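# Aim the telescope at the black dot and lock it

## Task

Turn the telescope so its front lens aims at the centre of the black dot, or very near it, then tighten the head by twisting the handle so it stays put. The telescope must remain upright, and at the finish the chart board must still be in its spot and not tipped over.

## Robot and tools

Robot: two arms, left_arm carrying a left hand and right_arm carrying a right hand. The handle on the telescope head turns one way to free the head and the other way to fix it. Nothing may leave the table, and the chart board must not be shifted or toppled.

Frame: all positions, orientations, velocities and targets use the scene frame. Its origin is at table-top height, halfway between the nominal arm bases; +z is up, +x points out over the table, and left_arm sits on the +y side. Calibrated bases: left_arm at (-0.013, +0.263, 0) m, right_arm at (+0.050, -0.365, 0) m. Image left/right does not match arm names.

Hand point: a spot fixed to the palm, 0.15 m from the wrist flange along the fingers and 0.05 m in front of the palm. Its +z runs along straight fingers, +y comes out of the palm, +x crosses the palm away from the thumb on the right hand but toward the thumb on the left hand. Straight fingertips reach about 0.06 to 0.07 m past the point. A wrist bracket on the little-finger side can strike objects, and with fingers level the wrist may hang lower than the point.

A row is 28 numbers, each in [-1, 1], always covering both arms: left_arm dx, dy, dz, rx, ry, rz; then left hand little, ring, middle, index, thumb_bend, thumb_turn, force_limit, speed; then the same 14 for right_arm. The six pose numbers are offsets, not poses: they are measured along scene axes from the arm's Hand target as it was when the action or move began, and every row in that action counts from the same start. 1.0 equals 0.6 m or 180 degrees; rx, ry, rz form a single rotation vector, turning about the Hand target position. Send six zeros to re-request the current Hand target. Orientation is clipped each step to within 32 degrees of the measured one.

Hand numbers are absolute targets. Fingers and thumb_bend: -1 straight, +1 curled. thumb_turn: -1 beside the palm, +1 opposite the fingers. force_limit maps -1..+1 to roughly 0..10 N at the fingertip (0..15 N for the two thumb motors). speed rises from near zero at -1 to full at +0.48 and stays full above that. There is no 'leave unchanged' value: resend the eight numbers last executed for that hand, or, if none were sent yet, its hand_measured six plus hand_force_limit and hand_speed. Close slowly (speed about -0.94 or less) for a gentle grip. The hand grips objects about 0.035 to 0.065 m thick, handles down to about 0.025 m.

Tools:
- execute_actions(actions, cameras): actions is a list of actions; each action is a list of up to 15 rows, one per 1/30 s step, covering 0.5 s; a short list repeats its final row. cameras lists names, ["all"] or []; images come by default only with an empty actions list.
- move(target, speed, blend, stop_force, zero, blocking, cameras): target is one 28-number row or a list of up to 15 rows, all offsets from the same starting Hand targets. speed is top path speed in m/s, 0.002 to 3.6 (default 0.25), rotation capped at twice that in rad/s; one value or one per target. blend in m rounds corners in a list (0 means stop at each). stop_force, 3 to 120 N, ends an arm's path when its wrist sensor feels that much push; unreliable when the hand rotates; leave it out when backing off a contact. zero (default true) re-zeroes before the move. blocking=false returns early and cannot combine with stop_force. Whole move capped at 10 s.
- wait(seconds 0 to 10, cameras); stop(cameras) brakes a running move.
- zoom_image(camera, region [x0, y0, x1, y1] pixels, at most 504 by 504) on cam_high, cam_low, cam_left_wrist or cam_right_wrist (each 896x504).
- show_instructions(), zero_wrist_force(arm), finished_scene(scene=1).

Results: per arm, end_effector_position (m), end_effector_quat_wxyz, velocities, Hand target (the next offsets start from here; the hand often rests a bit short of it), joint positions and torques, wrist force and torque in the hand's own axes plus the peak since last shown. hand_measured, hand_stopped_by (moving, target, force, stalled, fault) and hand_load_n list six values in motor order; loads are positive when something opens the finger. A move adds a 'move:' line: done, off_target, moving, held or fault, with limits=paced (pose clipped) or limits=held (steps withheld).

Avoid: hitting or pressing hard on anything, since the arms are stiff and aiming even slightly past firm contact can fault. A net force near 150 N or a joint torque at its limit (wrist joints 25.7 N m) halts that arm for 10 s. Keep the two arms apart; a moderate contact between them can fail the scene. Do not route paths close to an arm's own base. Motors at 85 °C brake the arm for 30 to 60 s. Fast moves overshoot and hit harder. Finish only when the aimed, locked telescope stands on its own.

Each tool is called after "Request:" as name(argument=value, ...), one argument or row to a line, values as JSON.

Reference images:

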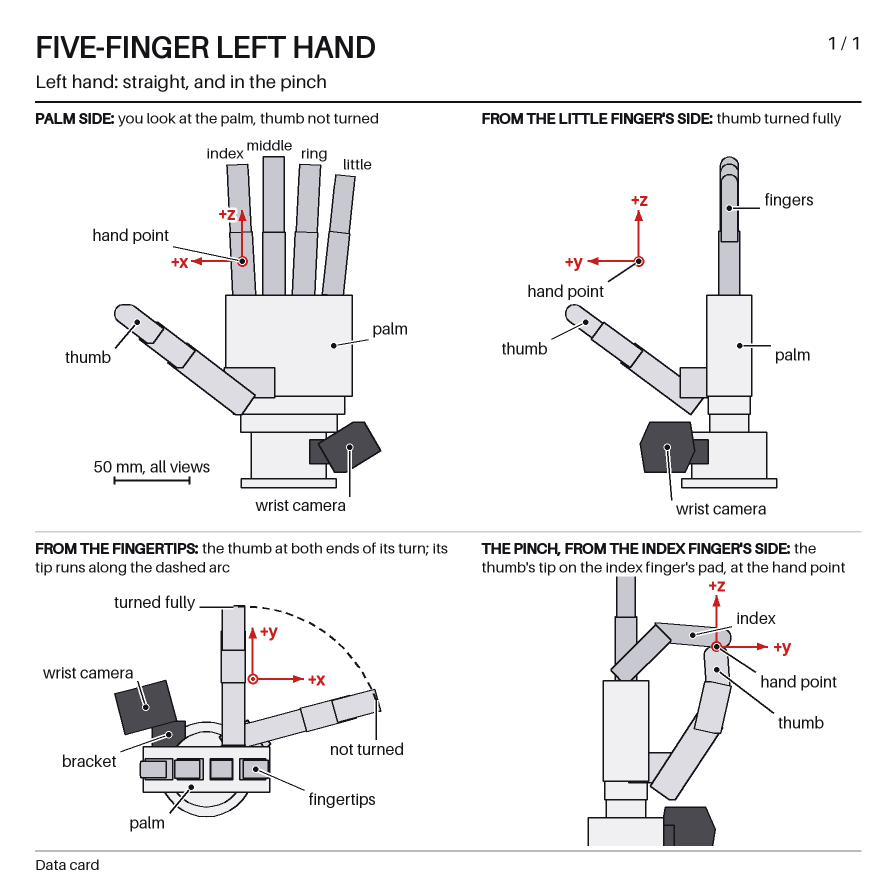

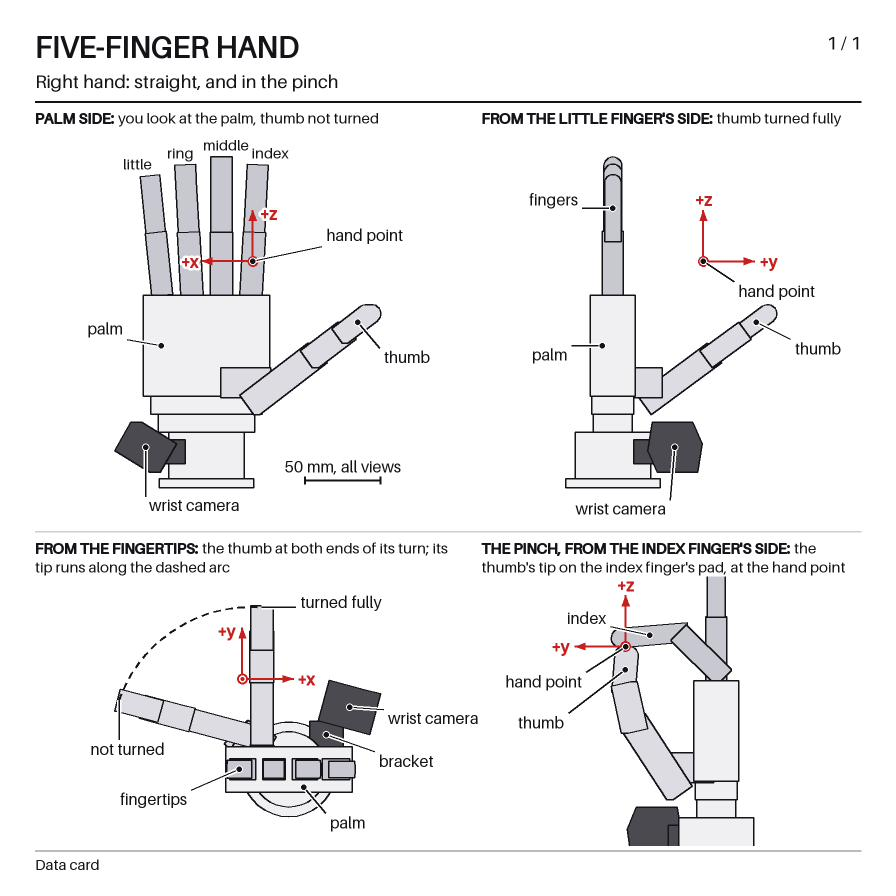

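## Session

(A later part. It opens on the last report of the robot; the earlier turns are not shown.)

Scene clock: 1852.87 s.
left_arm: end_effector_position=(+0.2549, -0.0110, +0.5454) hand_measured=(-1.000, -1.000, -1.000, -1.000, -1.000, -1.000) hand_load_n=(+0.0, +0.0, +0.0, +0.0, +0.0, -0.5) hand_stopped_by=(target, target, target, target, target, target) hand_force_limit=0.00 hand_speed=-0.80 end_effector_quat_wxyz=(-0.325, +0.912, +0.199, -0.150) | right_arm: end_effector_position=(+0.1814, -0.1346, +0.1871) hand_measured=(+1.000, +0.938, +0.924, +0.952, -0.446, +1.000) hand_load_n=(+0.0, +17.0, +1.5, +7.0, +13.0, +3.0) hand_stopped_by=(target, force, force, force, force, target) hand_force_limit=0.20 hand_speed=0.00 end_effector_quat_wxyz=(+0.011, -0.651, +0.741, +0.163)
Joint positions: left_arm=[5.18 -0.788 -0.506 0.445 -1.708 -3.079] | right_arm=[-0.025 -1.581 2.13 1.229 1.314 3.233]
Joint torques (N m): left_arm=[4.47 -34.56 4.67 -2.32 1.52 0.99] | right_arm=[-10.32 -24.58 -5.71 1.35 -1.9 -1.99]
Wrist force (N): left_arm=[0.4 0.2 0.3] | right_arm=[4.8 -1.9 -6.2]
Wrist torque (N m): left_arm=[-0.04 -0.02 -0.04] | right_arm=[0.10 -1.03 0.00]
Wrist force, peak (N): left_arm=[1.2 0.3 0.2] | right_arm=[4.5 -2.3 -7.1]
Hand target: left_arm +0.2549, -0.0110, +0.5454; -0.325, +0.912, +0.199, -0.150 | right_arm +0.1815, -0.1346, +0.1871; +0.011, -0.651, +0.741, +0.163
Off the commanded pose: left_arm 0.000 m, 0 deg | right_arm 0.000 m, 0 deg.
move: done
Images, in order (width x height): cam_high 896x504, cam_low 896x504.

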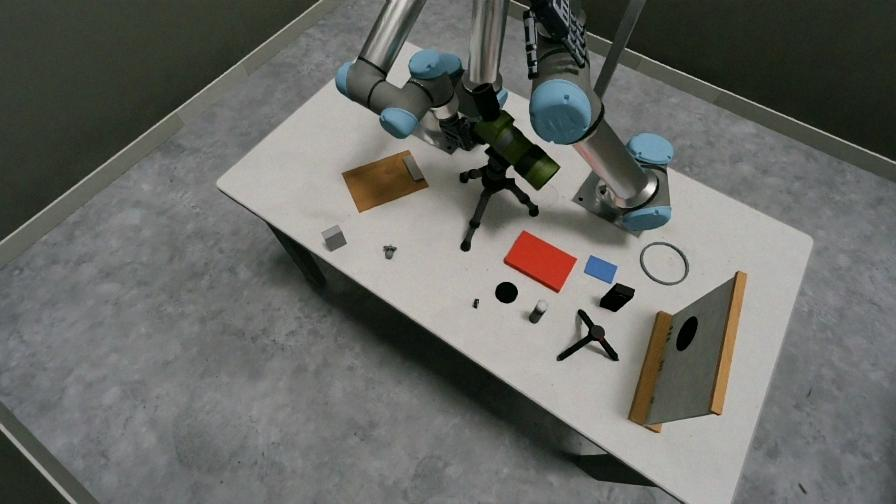

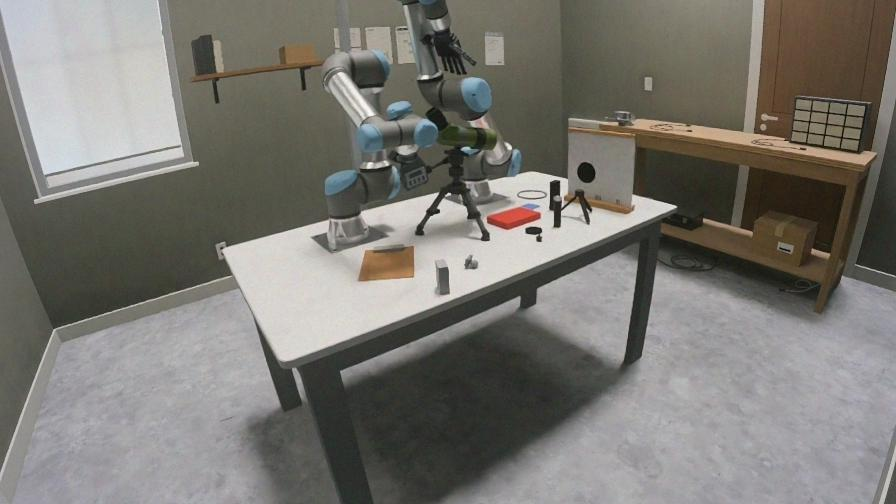

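Request:
move(
  target=[0,0,0,0,0,0,-1,-1,-1,-1,-1,-1,0,-0.8,-0.0004,-0.0028,0.0133,0,0,0,1,1,1,1,0.99,1,0.2,0],
  speed=0.03,
  cameras=["cam_high","cam_low"],
)

Request:
zoom_image(
  camera="cam_low",
  region=[400, 115, 510, 185],
)

Request:
zoom_image(
  camera="cam_high",
  region=[470, 100, 570, 200],
)

Scene clock: 1907.70 s.
left_arm: end_effector_position=(+0.2549, -0.0110, +0.5454) hand_measured=(-1.000, -1.000, -1.000, -1.000, -1.000, -1.000) hand_load_n=(+0.0, +0.0, +0.0, +0.0, +0.0, +0.0) hand_stopped_by=(target, target, target, target, target, target) hand_force_limit=0.00 hand_speed=-0.80 end_effector_quat_wxyz=(-0.325, +0.912, +0.199, -0.150) | right_arm: end_effector_position=(+0.1813, -0.1363, +0.1952) hand_measured=(+1.000, +0.940, +0.924, +0.952, -0.446, +1.000) hand_load_n=(+0.0, +8.0, +1.5, +13.0, +13.0, +3.0) hand_stopped_by=(target, force, force, force, force, target) hand_force_limit=0.20 hand_speed=0.00 end_effector_quat_wxyz=(+0.011, -0.651, +0.741, +0.163)
Joint positions: left_arm=[5.18 -0.788 -0.506 0.445 -1.708 -3.079] | right_arm=[-0.033 -1.595 2.121 1.254 1.315 3.225]
Joint torques (N m): left_arm=[4.07 -36.22 4.46 -2.4 1.5 1.05] | right_arm=[-0.44 -5.56 -10.58 1.82 0.6 -0.53]
Wrist force (N): left_arm=[0.7 0.5 0.3] | right_arm=[3.4 -4.9 5.5]
Wrist torque (N m): left_arm=[0.00 -0.06 -0.04] | right_arm=[-0.42 0.48 0.46]
Wrist force, peak (N): left_arm=[0.8 0.4 0.5] | right_arm=[5.2 -2.6 -7.3]
Hand target: left_arm +0.2549, -0.0110, +0.5454; -0.325, +0.912, +0.199, -0.150 | right_arm +0.1812, -0.1362, +0.1951; +0.011, -0.651, +0.741, +0.163
Off the commanded pose: left_arm 0.000 m, 0 deg | right_arm 0.000 m, 0 deg.
move: done
Images, in order (width x height): cam_high 896x504, cam_low 896x504.

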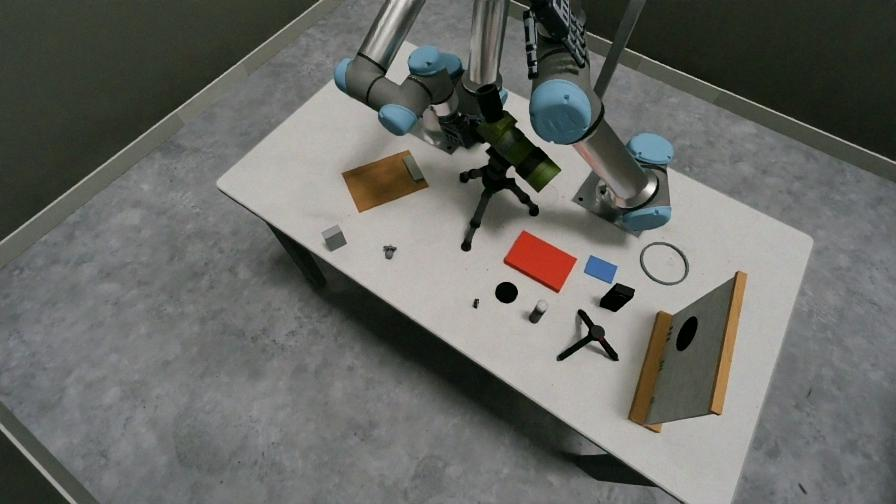

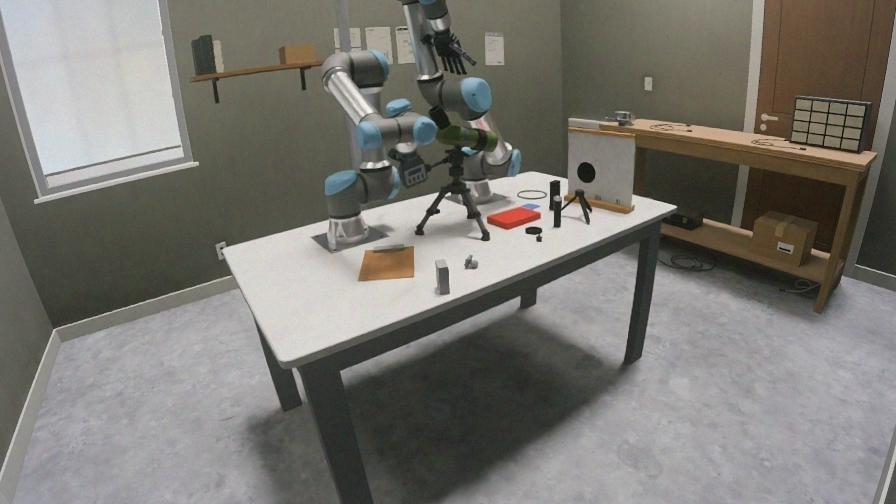

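Scaled by 4.582.

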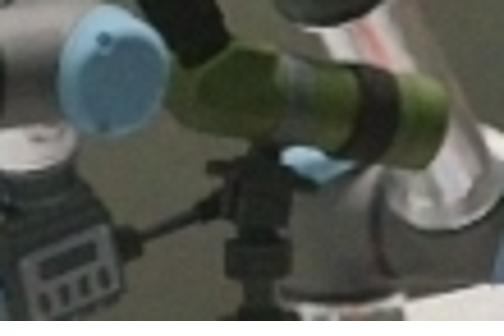

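Scaled by 5.040.

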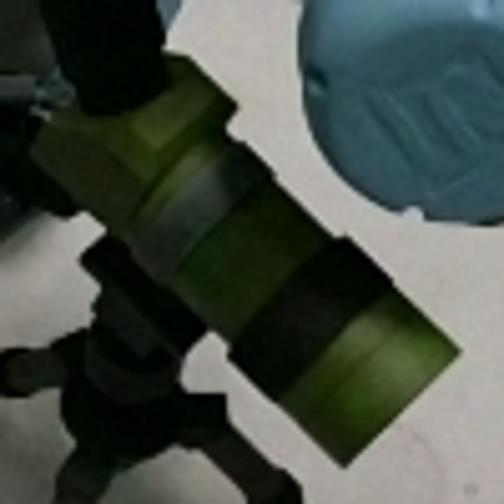

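Request:
move(
  target=[0,0,0,0,0,0,-1,-1,-1,-1,-1,-1,0,-0.8,-0.0006,-0.0037,0.0092,-0.0165,0.0026,0,1,1,1,1,0.99,1,0.2,0],
  speed=0.03,
  cameras=["cam_high","cam_low"],
)

Request:
zoom_image(
  camera="cam_low",
  region=[450, 115, 510, 165],
)

Request:
zoom_image(
  camera="cam_high",
  region=[490, 120, 570, 200],
)

Scene clock: 1926.30 s.
left_arm: end_effector_position=(+0.2549, -0.0110, +0.5454) hand_measured=(-1.000, -1.000, -1.000, -1.000, -1.000, -1.000) hand_load_n=(+0.0, +0.0, +0.0, +0.0, +0.0, +0.0) hand_stopped_by=(target, target, target, target, target, target) hand_force_limit=0.00 hand_speed=-0.80 end_effector_quat_wxyz=(-0.325, +0.912, +0.199, -0.150) | right_arm: end_effector_position=(+0.1808, -0.1385, +0.2006) hand_measured=(+1.000, +0.940, +0.924, +0.952, -0.446, +1.000) hand_load_n=(+0.5, +8.5, +1.0, +12.5, +13.0, +3.0) hand_stopped_by=(target, force, force, force, force, target) hand_force_limit=0.20 hand_speed=0.00 end_effector_quat_wxyz=(-0.009, -0.651, +0.745, +0.147) end_effector_velocity=(+0.000, +0.001, +0.000) end_effector_angular_velocity=(+0.006, -0.001, -0.001)
Joint positions: left_arm=[5.18 -0.788 -0.506 0.445 -1.708 -3.079] | right_arm=[0.006 -1.592 2.089 1.28 1.358 3.276]
Joint velocities: left_arm=[within noise] | right_arm=[-0.003 0 0.002 -0.002 -0.006 -0.003]
Joint torques (N m): left_arm=[3.36 -36.85 5.83 -2.14 1.45 1.35] | right_arm=[-10.8 -3.89 -9.4 2.83 -3.33 -2.32]
Wrist force (N): left_arm=[0.7 0.3 0.2] | right_arm=[3.7 -4.4 2.3]
Wrist torque (N m): left_arm=[-0.03 -0.07 -0.03] | right_arm=[-0.29 0.26 0.24]
Wrist force, peak (N): left_arm=[0.5 0.9 0.1] | right_arm=[3.2 -4.9 5.4]
Hand target: left_arm +0.2549, -0.0110, +0.5454; -0.325, +0.912, +0.199, -0.150 | right_arm +0.1809, -0.1385, +0.2006; -0.009, -0.651, +0.745, +0.147
Off the commanded pose: left_arm 0.000 m, 0 deg | right_arm 0.000 m, 0 deg.
move: done
Images, in order (width x height): cam_high 896x504, cam_low 896x504.

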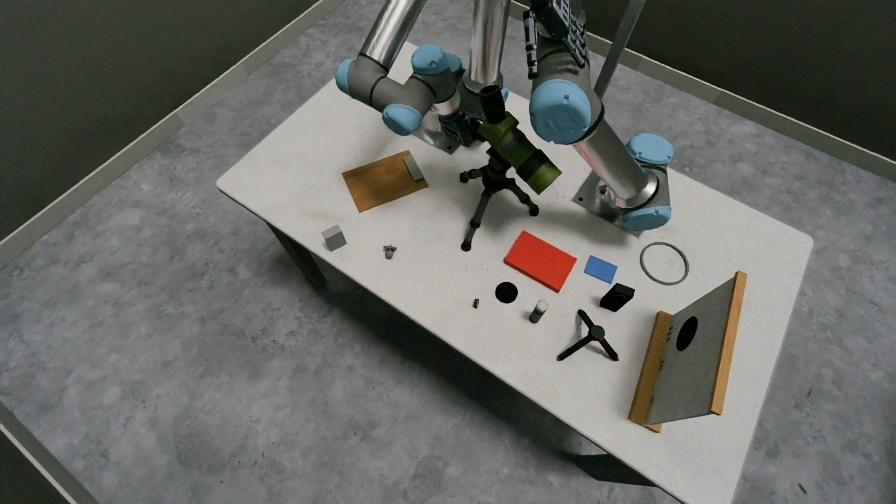

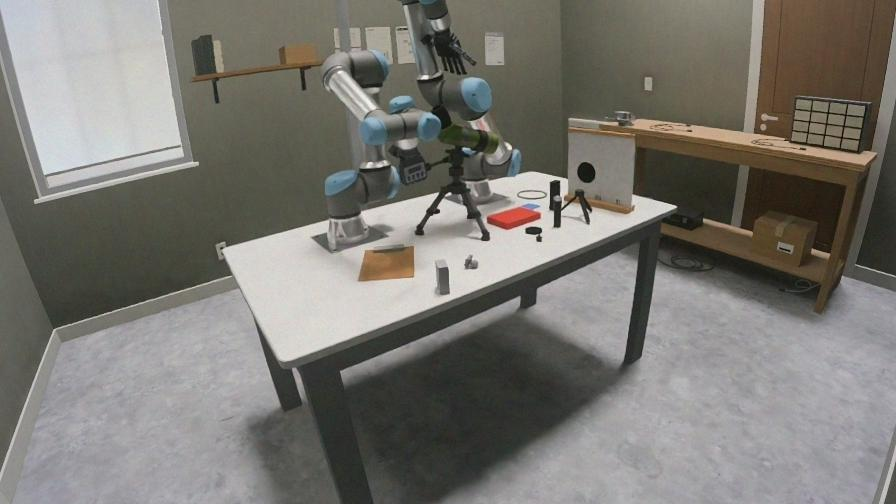

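Scaled by 8.400.

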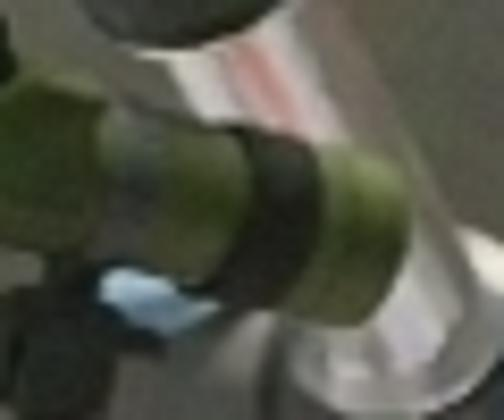

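Scaled by 6.300.

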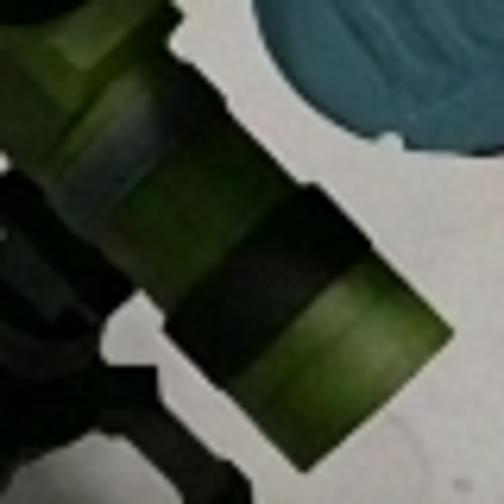

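Request:
move(
  target=[0,0,0,0,0,0,-1,-1,-1,-1,-1,-1,0,-0.8,-0.0002,-0.0013,0.004,-0.0066,0.00104,0,1,1,1,1,0.99,1,0.2,0],
  speed=0.03,
  cameras=["cam_high","cam_low"],
)

Request:
zoom_image(
  camera="cam_low",
  region=[450, 115, 510, 165],
)

Request:
zoom_image(
  camera="cam_high",
  region=[490, 120, 570, 200],
)

Scene clock: 1951.13 s.
left_arm: end_effector_position=(+0.2549, -0.0110, +0.5454) hand_measured=(-1.000, -1.000, -1.000, -1.000, -1.000, -1.000) hand_load_n=(+0.0, +0.0, +0.0, +0.0, -0.5, +0.0) hand_stopped_by=(target, target, target, target, target, target) hand_force_limit=0.00 hand_speed=-0.80 end_effector_quat_wxyz=(-0.325, +0.912, +0.199, -0.150) | right_arm: end_effector_position=(+0.1807, -0.1393, +0.2030) hand_measured=(+1.000, +0.940, +0.924, +0.952, -0.446, +1.000) hand_load_n=(+0.0, +8.5, +1.0, +12.0, +13.0, +3.0) hand_stopped_by=(target, force, force, force, force, target) hand_force_limit=0.20 hand_speed=0.00 end_effector_quat_wxyz=(-0.017, -0.650, +0.746, +0.140)
Joint positions: left_arm=[5.18 -0.788 -0.506 0.445 -1.708 -3.079] | right_arm=[0.022 -1.59 2.076 1.29 1.375 3.296]
Joint torques (N m): left_arm=[3.44 -37.03 4.92 -2.32 1.6 1.3] | right_arm=[-8.87 -3.53 -9.91 2.99 -2.91 -2.13]
Wrist force (N): left_arm=[0.5 0.4 0.4] | right_arm=[3.5 -5.8 3.0]
Wrist torque (N m): left_arm=[-0.02 -0.02 -0.04] | right_arm=[-0.36 0.26 0.28]
Wrist force, peak (N): left_arm=[0.9 0.7 0.2] | right_arm=[3.5 -5.6 4.1]
Hand target: left_arm +0.2549, -0.0110, +0.5454; -0.325, +0.912, +0.199, -0.150 | right_arm +0.1807, -0.1392, +0.2030; -0.017, -0.650, +0.746, +0.140
Off the commanded pose: left_arm 0.000 m, 0 deg | right_arm 0.000 m, 0 deg.
move: done
Images, in order (width x height): cam_high 896x504, cam_low 896x504.

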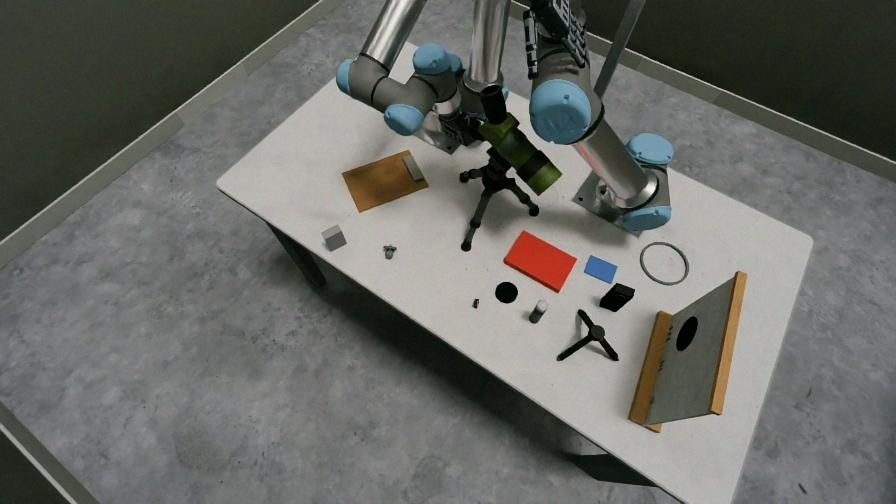

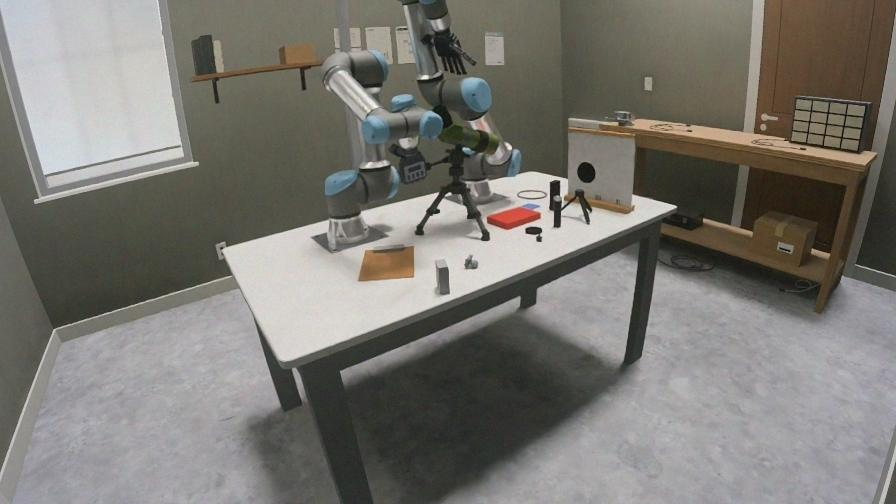

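Scaled by 8.400.

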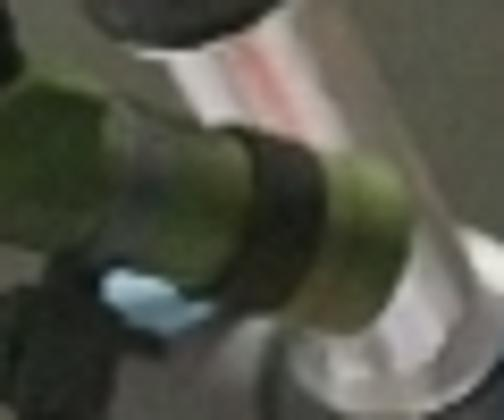

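Scaled by 6.300.

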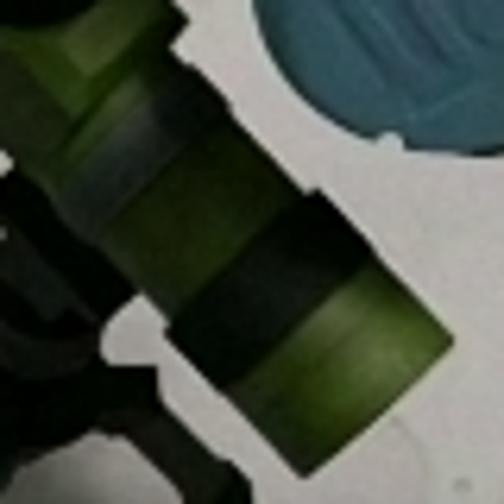

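Request:
move(
  target=[0,0,0,0,0,0,-1,-1,-1,-1,-1,-1,0,-0.8,-0.0095,-0.0022,0.0174,0.0127,0.0805,0.0175,1,1,1,1,0.99,1,0.2,0],
  speed=0.03,
  cameras=["cam_high","cam_low"],
)

Request:
zoom_image(
  camera="cam_low",
  region=[450, 115, 510, 165],
)

Request:
zoom_image(
  camera="cam_high",
  region=[490, 120, 570, 200],
)

Scene clock: 1972.23 s.
left_arm: end_effector_position=(+0.2549, -0.0110, +0.5454) hand_measured=(-1.000, -1.000, -1.000, -1.000, -1.000, -1.000) hand_load_n=(+0.0, +0.0, +0.0, +0.0, +0.0, +0.0) hand_stopped_by=(target, target, target, target, target, target) hand_force_limit=0.00 hand_speed=-0.80 end_effector_quat_wxyz=(-0.325, +0.912, +0.199, -0.150) | right_arm: end_effector_position=(+0.1750, -0.1406, +0.2134) hand_measured=(+1.000, +0.940, +0.924, +0.952, -0.446, +1.000) hand_load_n=(+0.0, +11.0, +1.5, +11.0, +13.0, +3.0) hand_stopped_by=(target, force, force, force, force, target) hand_force_limit=0.20 hand_speed=0.00 end_effector_quat_wxyz=(-0.102, -0.648, +0.717, +0.235)
Joint positions: left_arm=[5.18 -0.788 -0.506 0.445 -1.708 -3.079] | right_arm=[0.008 -1.426 2.056 1.416 1.353 3.213]
Joint torques (N m): left_arm=[3.09 -37.32 4.98 -2.45 1.33 0.95] | right_arm=[-10.16 -34.04 -20.46 3.28 -3 -0.64]
Wrist force (N): left_arm=[0.7 0.6 0.3] | right_arm=[3.3 -6.8 2.4]
Wrist torque (N m): left_arm=[0.01 -0.05 -0.04] | right_arm=[-0.22 -0.09 0.84]
Wrist force, peak (N): left_arm=[0.9 0.5 0.3] | right_arm=[4.0 -6.7 2.5]
Hand target: left_arm +0.2549, -0.0110, +0.5454; -0.325, +0.912, +0.199, -0.150 | right_arm +0.1750, -0.1406, +0.2134; -0.102, -0.648, +0.717, +0.235
Off the commanded pose: left_arm 0.000 m, 0 deg | right_arm 0.000 m, 0 deg.
move: done
Images, in order (width x height): cam_high 896x504, cam_low 896x504.

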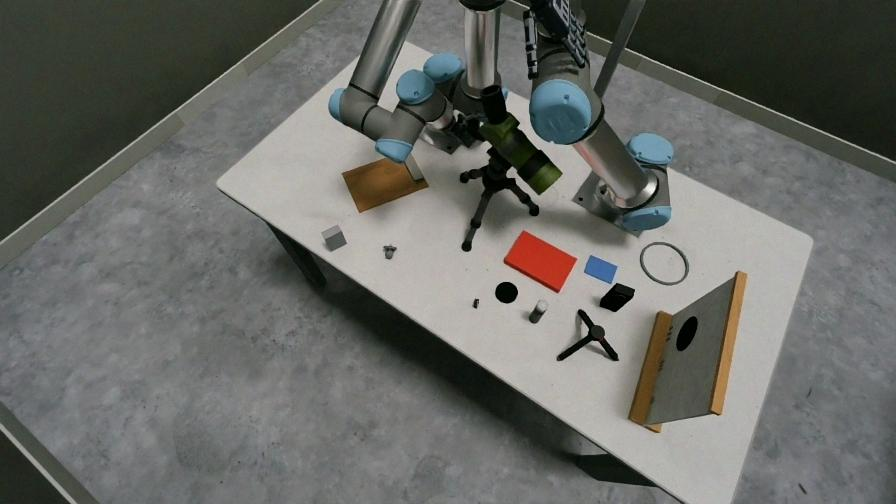

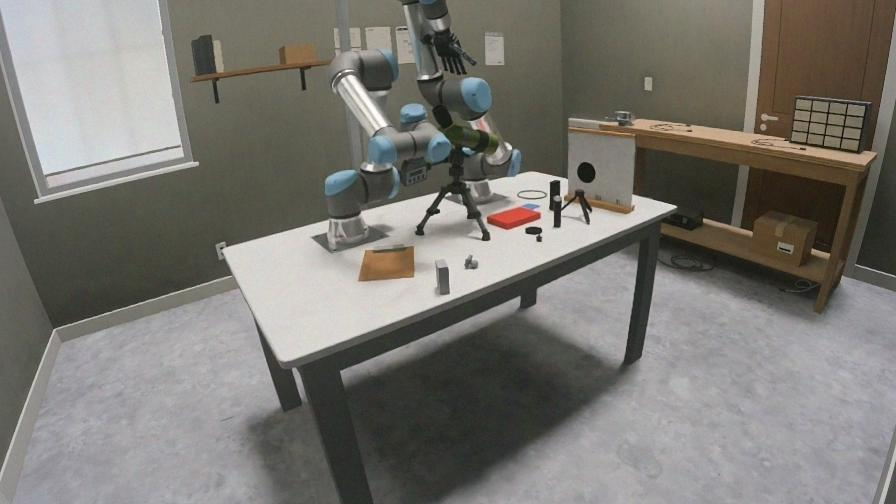

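Scaled by 8.400.

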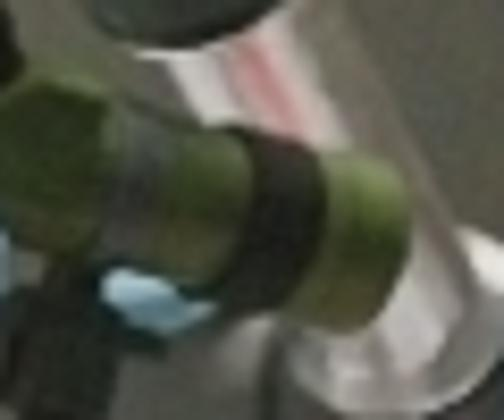

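Scaled by 6.300.

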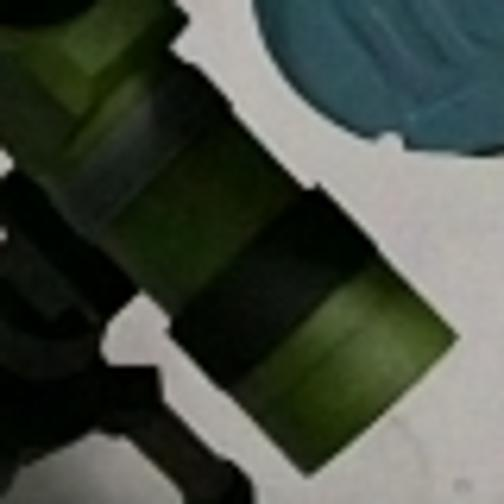

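Request:
move(
  target=[0,0,0,0,0,0,-1,-1,-1,-1,-1,-1,0,-0.8,-0.0033,0.0038,0,0,0,-0.0067,1,1,1,1,0.99,1,0.2,0],
  speed=0.03,
  cameras=["cam_high","cam_low"],
)

Request:
zoom_image(
  camera="cam_low",
  region=[450, 115, 510, 165],
)

Request:
zoom_image(
  camera="cam_high",
  region=[490, 120, 570, 200],
)

Scene clock: 1983.43 s.
left_arm: end_effector_position=(+0.2549, -0.0110, +0.5454) hand_measured=(-1.000, -1.000, -1.000, -1.000, -1.000, -1.000) hand_load_n=(+0.0, +0.0, +0.0, +0.0, +0.0, +0.0) hand_stopped_by=(target, target, target, target, target, target) hand_force_limit=0.00 hand_speed=-0.80 end_effector_quat_wxyz=(-0.325, +0.912, +0.199, -0.150) | right_arm: end_effector_position=(+0.1730, -0.1382, +0.2134) hand_measured=(+1.000, +0.940, +0.924, +0.952, -0.446, +1.000) hand_load_n=(+0.0, +8.0, +1.0, +12.5, +12.5, +3.0) hand_stopped_by=(target, force, force, force, force, target) hand_force_limit=0.20 hand_speed=0.00 end_effector_quat_wxyz=(-0.099, -0.640, +0.724, +0.236)
Joint positions: left_arm=[5.18 -0.788 -0.506 0.445 -1.708 -3.079] | right_arm=[0.005 -1.436 2.066 1.411 1.345 3.23]
Joint torques (N m): left_arm=[3.17 -37.25 5.65 -2.19 1.69 1.26] | right_arm=[-7.29 -18.26 -21.52 3.31 -1.39 -1.4]
Wrist force (N): left_arm=[0.3 0.2 0.3] | right_arm=[2.5 -3.0 2.9]
Wrist torque (N m): left_arm=[-0.03 0.00 -0.05] | right_arm=[-0.23 0.27 -0.28]
Wrist force, peak (N): left_arm=[0.7 0.7 0.4] | right_arm=[2.5 -7.5 3.5]
Hand target: left_arm +0.2549, -0.0110, +0.5454; -0.325, +0.912, +0.199, -0.150 | right_arm +0.1731, -0.1383, +0.2134; -0.099, -0.640, +0.724, +0.236
Off the commanded pose: left_arm 0.000 m, 0 deg | right_arm 0.000 m, 0 deg.
move: done
Images, in order (width x height): cam_high 896x504, cam_low 896x504.

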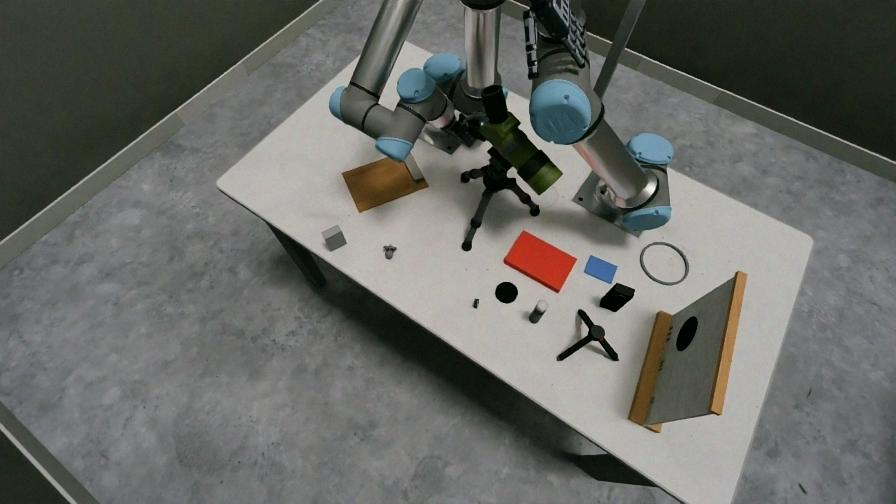

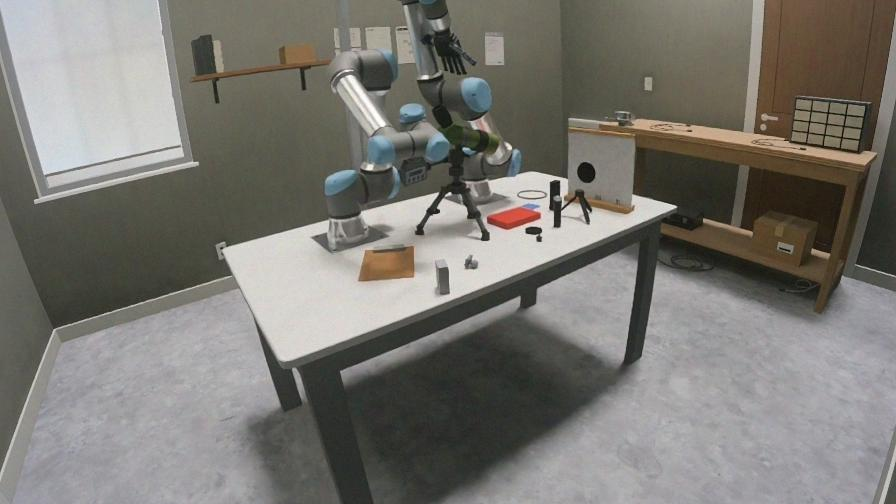

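Scaled by 8.400.

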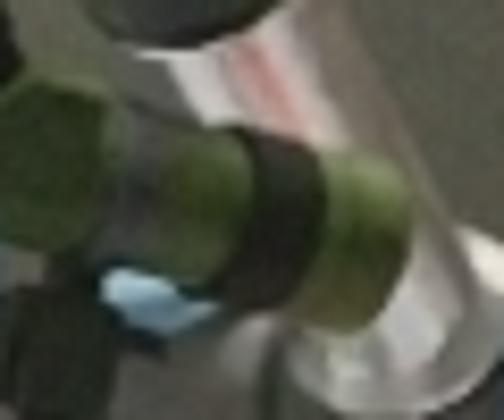

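Scaled by 6.300.

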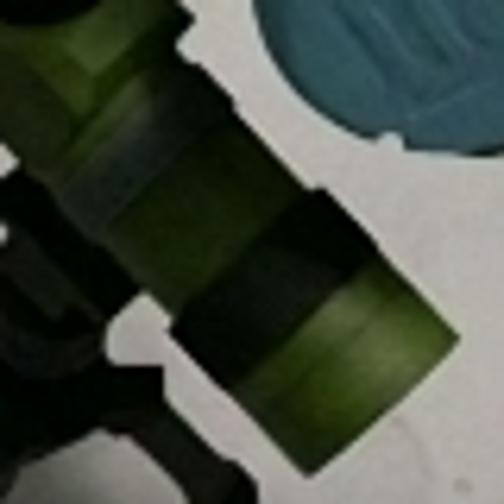

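Request:
zoom_image(
  camera="cam_high",
  region=[450, 155, 550, 255],
)

Scaled by 5.040.

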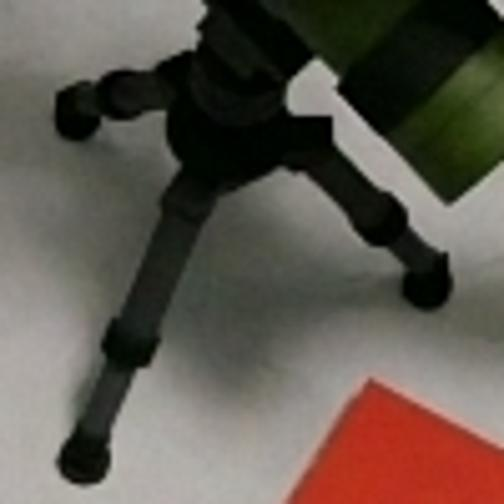

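Request:
move(
  target=[0,0,0,0,0,0,-1,-1,-1,-1,-1,-1,0,-0.8,-0.0038,0.0045,0,0,0,-0.008,1,1,1,1,0.99,1,0.2,0],
  speed=0.02,
  cameras=["cam_high","cam_low"],
)

Request:
zoom_image(
  camera="cam_high",
  region=[450, 155, 550, 255],
)

Request:
zoom_image(
  camera="cam_high",
  region=[490, 120, 570, 200],
)

Scene clock: 2006.87 s.
left_arm: end_effector_position=(+0.2549, -0.0110, +0.5454) hand_measured=(-1.000, -1.000, -1.000, -1.000, -1.000, -1.000) hand_load_n=(+0.0, +0.0, +0.0, +0.0, +0.0, -0.5) hand_stopped_by=(target, target, target, target, target, target) hand_force_limit=0.00 hand_speed=-0.80 end_effector_quat_wxyz=(-0.325, +0.912, +0.199, -0.150) | right_arm: end_effector_position=(+0.1707, -0.1355, +0.2134) hand_measured=(+1.000, +0.940, +0.924, +0.952, -0.446, +1.000) hand_load_n=(+0.0, +7.5, +1.0, +13.5, +12.5, +3.0) hand_stopped_by=(target, force, force, force, force, target) hand_force_limit=0.20 hand_speed=0.00 end_effector_quat_wxyz=(-0.096, -0.631, +0.732, +0.238)
Joint positions: left_arm=[5.18 -0.788 -0.506 0.445 -1.708 -3.079] | right_arm=[0 -1.447 2.078 1.406 1.336 3.249]
Joint torques (N m): left_arm=[4.79 -36.33 5.4 -2.17 1.26 1.32] | right_arm=[-8.06 -20.1 -20.91 3.14 -1.71 -1.02]
Wrist force (N): left_arm=[0.7 0.2 0.1] | right_arm=[0.5 -3.5 5.4]
Wrist torque (N m): left_arm=[-0.03 -0.05 -0.03] | right_arm=[-0.29 0.52 -0.51]
Wrist force, peak (N): left_arm=[1.0 0.4 0.0] | right_arm=[0.8 -3.6 6.0]
Hand target: left_arm +0.2549, -0.0110, +0.5454; -0.325, +0.912, +0.199, -0.150 | right_arm +0.1708, -0.1356, +0.2134; -0.096, -0.631, +0.732, +0.237
Off the commanded pose: left_arm 0.000 m, 0 deg | right_arm 0.000 m, 0 deg.
move: done
Images, in order (width x height): cam_high 896x504, cam_low 896x504.

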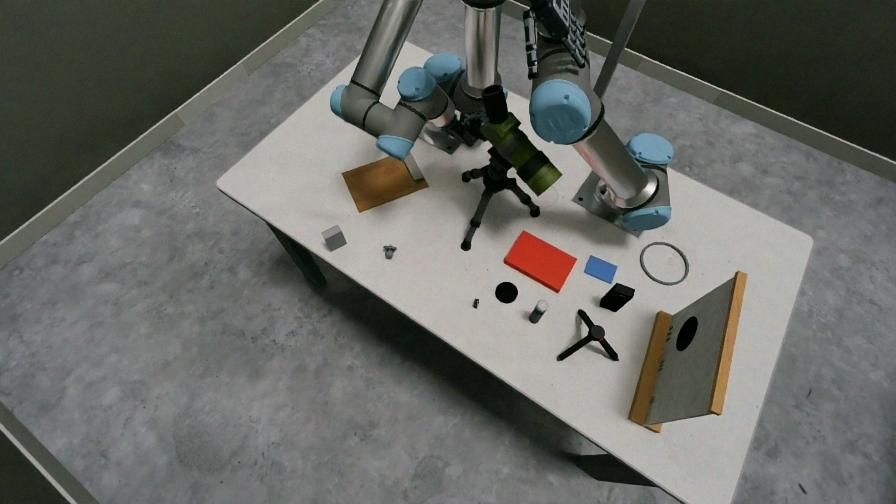

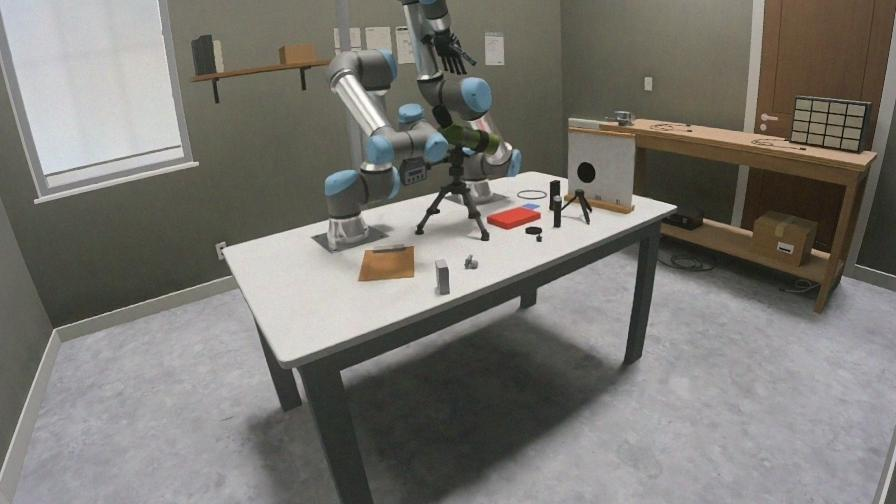

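Scaled by 5.040.

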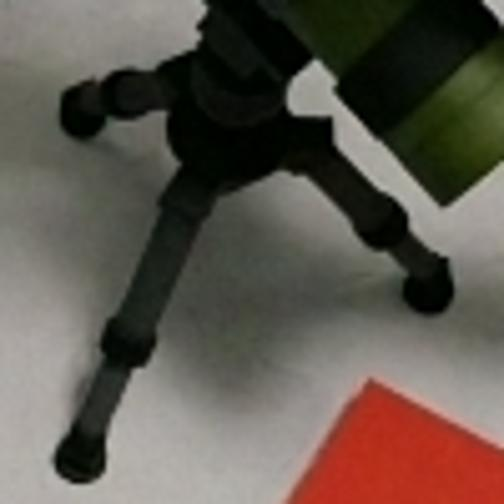

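Scaled by 6.300.

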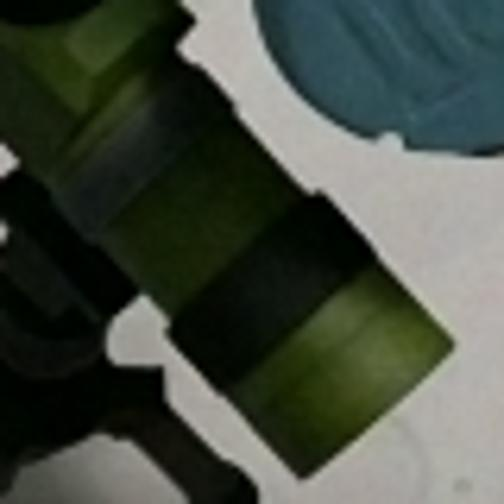

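Request:
move(
  target=[0,0,0,0,0,0,-1,-1,-1,-1,-1,-1,0,-0.8,-0.0039,-0.0022,0.012,0.0078,0.0536,0.0122,1,1,1,1,0.99,1,0.2,0],
  speed=0.03,
  cameras=["cam_high","cam_low"],
)

Request:
zoom_image(
  camera="cam_high",
  region=[450, 155, 550, 255],
)

Request:
zoom_image(
  camera="cam_high",
  region=[490, 120, 570, 200],
)

Request:
zoom_image(
  camera="cam_low",
  region=[450, 115, 510, 165],
)

Scene clock: 2021.73 s.
left_arm: end_effector_position=(+0.2549, -0.0110, +0.5454) hand_measured=(-1.000, -1.000, -1.000, -1.000, -1.000, -1.000) hand_load_n=(+0.0, +0.0, +0.0, +0.0, +0.0, +0.0) hand_stopped_by=(target, target, target, target, target, target) hand_force_limit=0.00 hand_speed=-0.80 end_effector_quat_wxyz=(-0.325, +0.912, +0.199, -0.150) | right_arm: end_effector_position=(+0.1684, -0.1369, +0.2206) hand_measured=(+1.000, +0.940, +0.924, +0.952, -0.446, +1.000) hand_load_n=(+0.0, +10.5, +1.5, +12.0, +13.0, +3.0) hand_stopped_by=(target, force, force, force, force, target) hand_force_limit=0.20 hand_speed=0.00 end_effector_quat_wxyz=(-0.154, -0.624, +0.706, +0.297)
Joint positions: left_arm=[5.18 -0.788 -0.506 0.445 -1.708 -3.079] | right_arm=[0.003 -1.337 2.071 1.483 1.331 3.202]
Joint torques (N m): left_arm=[4.08 -37.46 4.82 -2.36 1.24 1.33] | right_arm=[11.51 -33.92 -21.78 0.45 -3.62 0.25]
Wrist force (N): left_arm=[0.5 0.1 0.3] | right_arm=[6.8 7.9 -2.5]
Wrist torque (N m): left_arm=[-0.05 -0.02 -0.04] | right_arm=[0.65 -0.27 0.38]
Wrist force, peak (N): left_arm=[1.1 0.1 0.3] | right_arm=[7.0 8.7 -2.9]
Hand target: left_arm +0.2549, -0.0110, +0.5454; -0.325, +0.912, +0.199, -0.150 | right_arm +0.1684, -0.1369, +0.2206; -0.154, -0.624, +0.706, +0.297
Off the commanded pose: left_arm 0.000 m, 0 deg | right_arm 0.000 m, 0 deg.
move: done
Images, in order (width x height): cam_high 896x504, cam_low 896x504.

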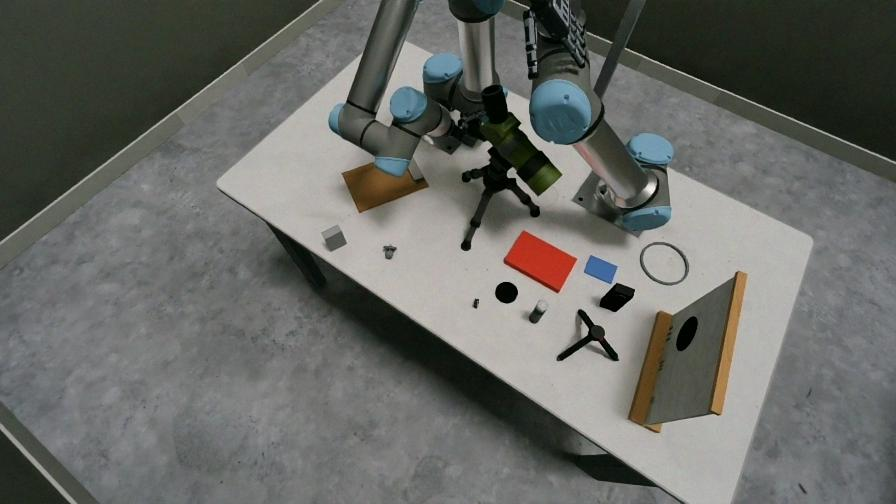

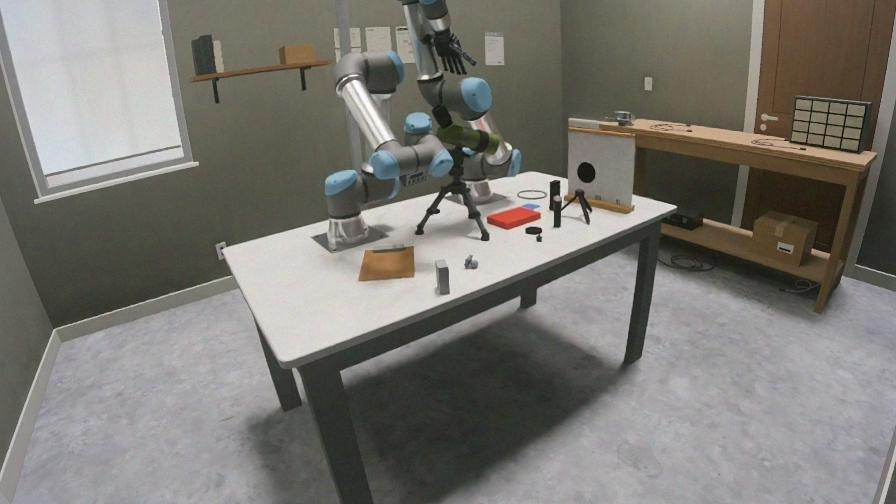

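Scaled by 5.040.

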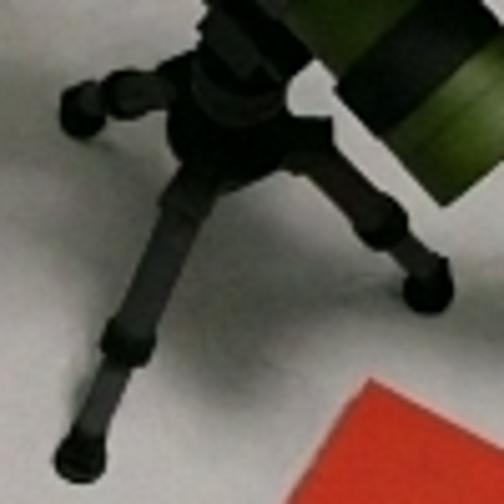

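Scaled by 6.300.

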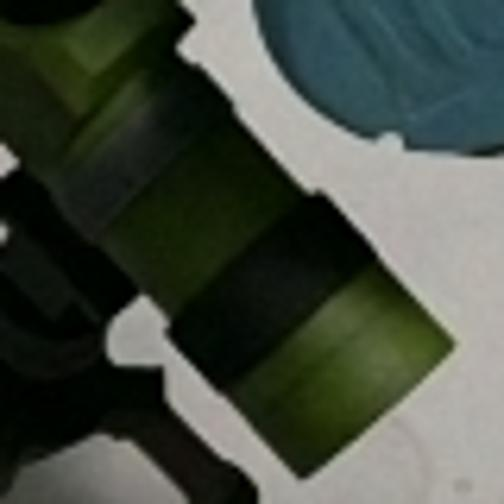

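Scaled by 8.400.

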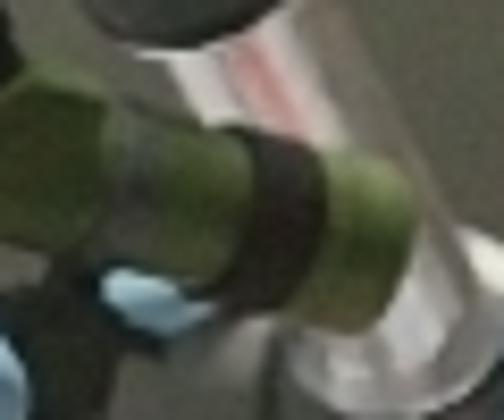

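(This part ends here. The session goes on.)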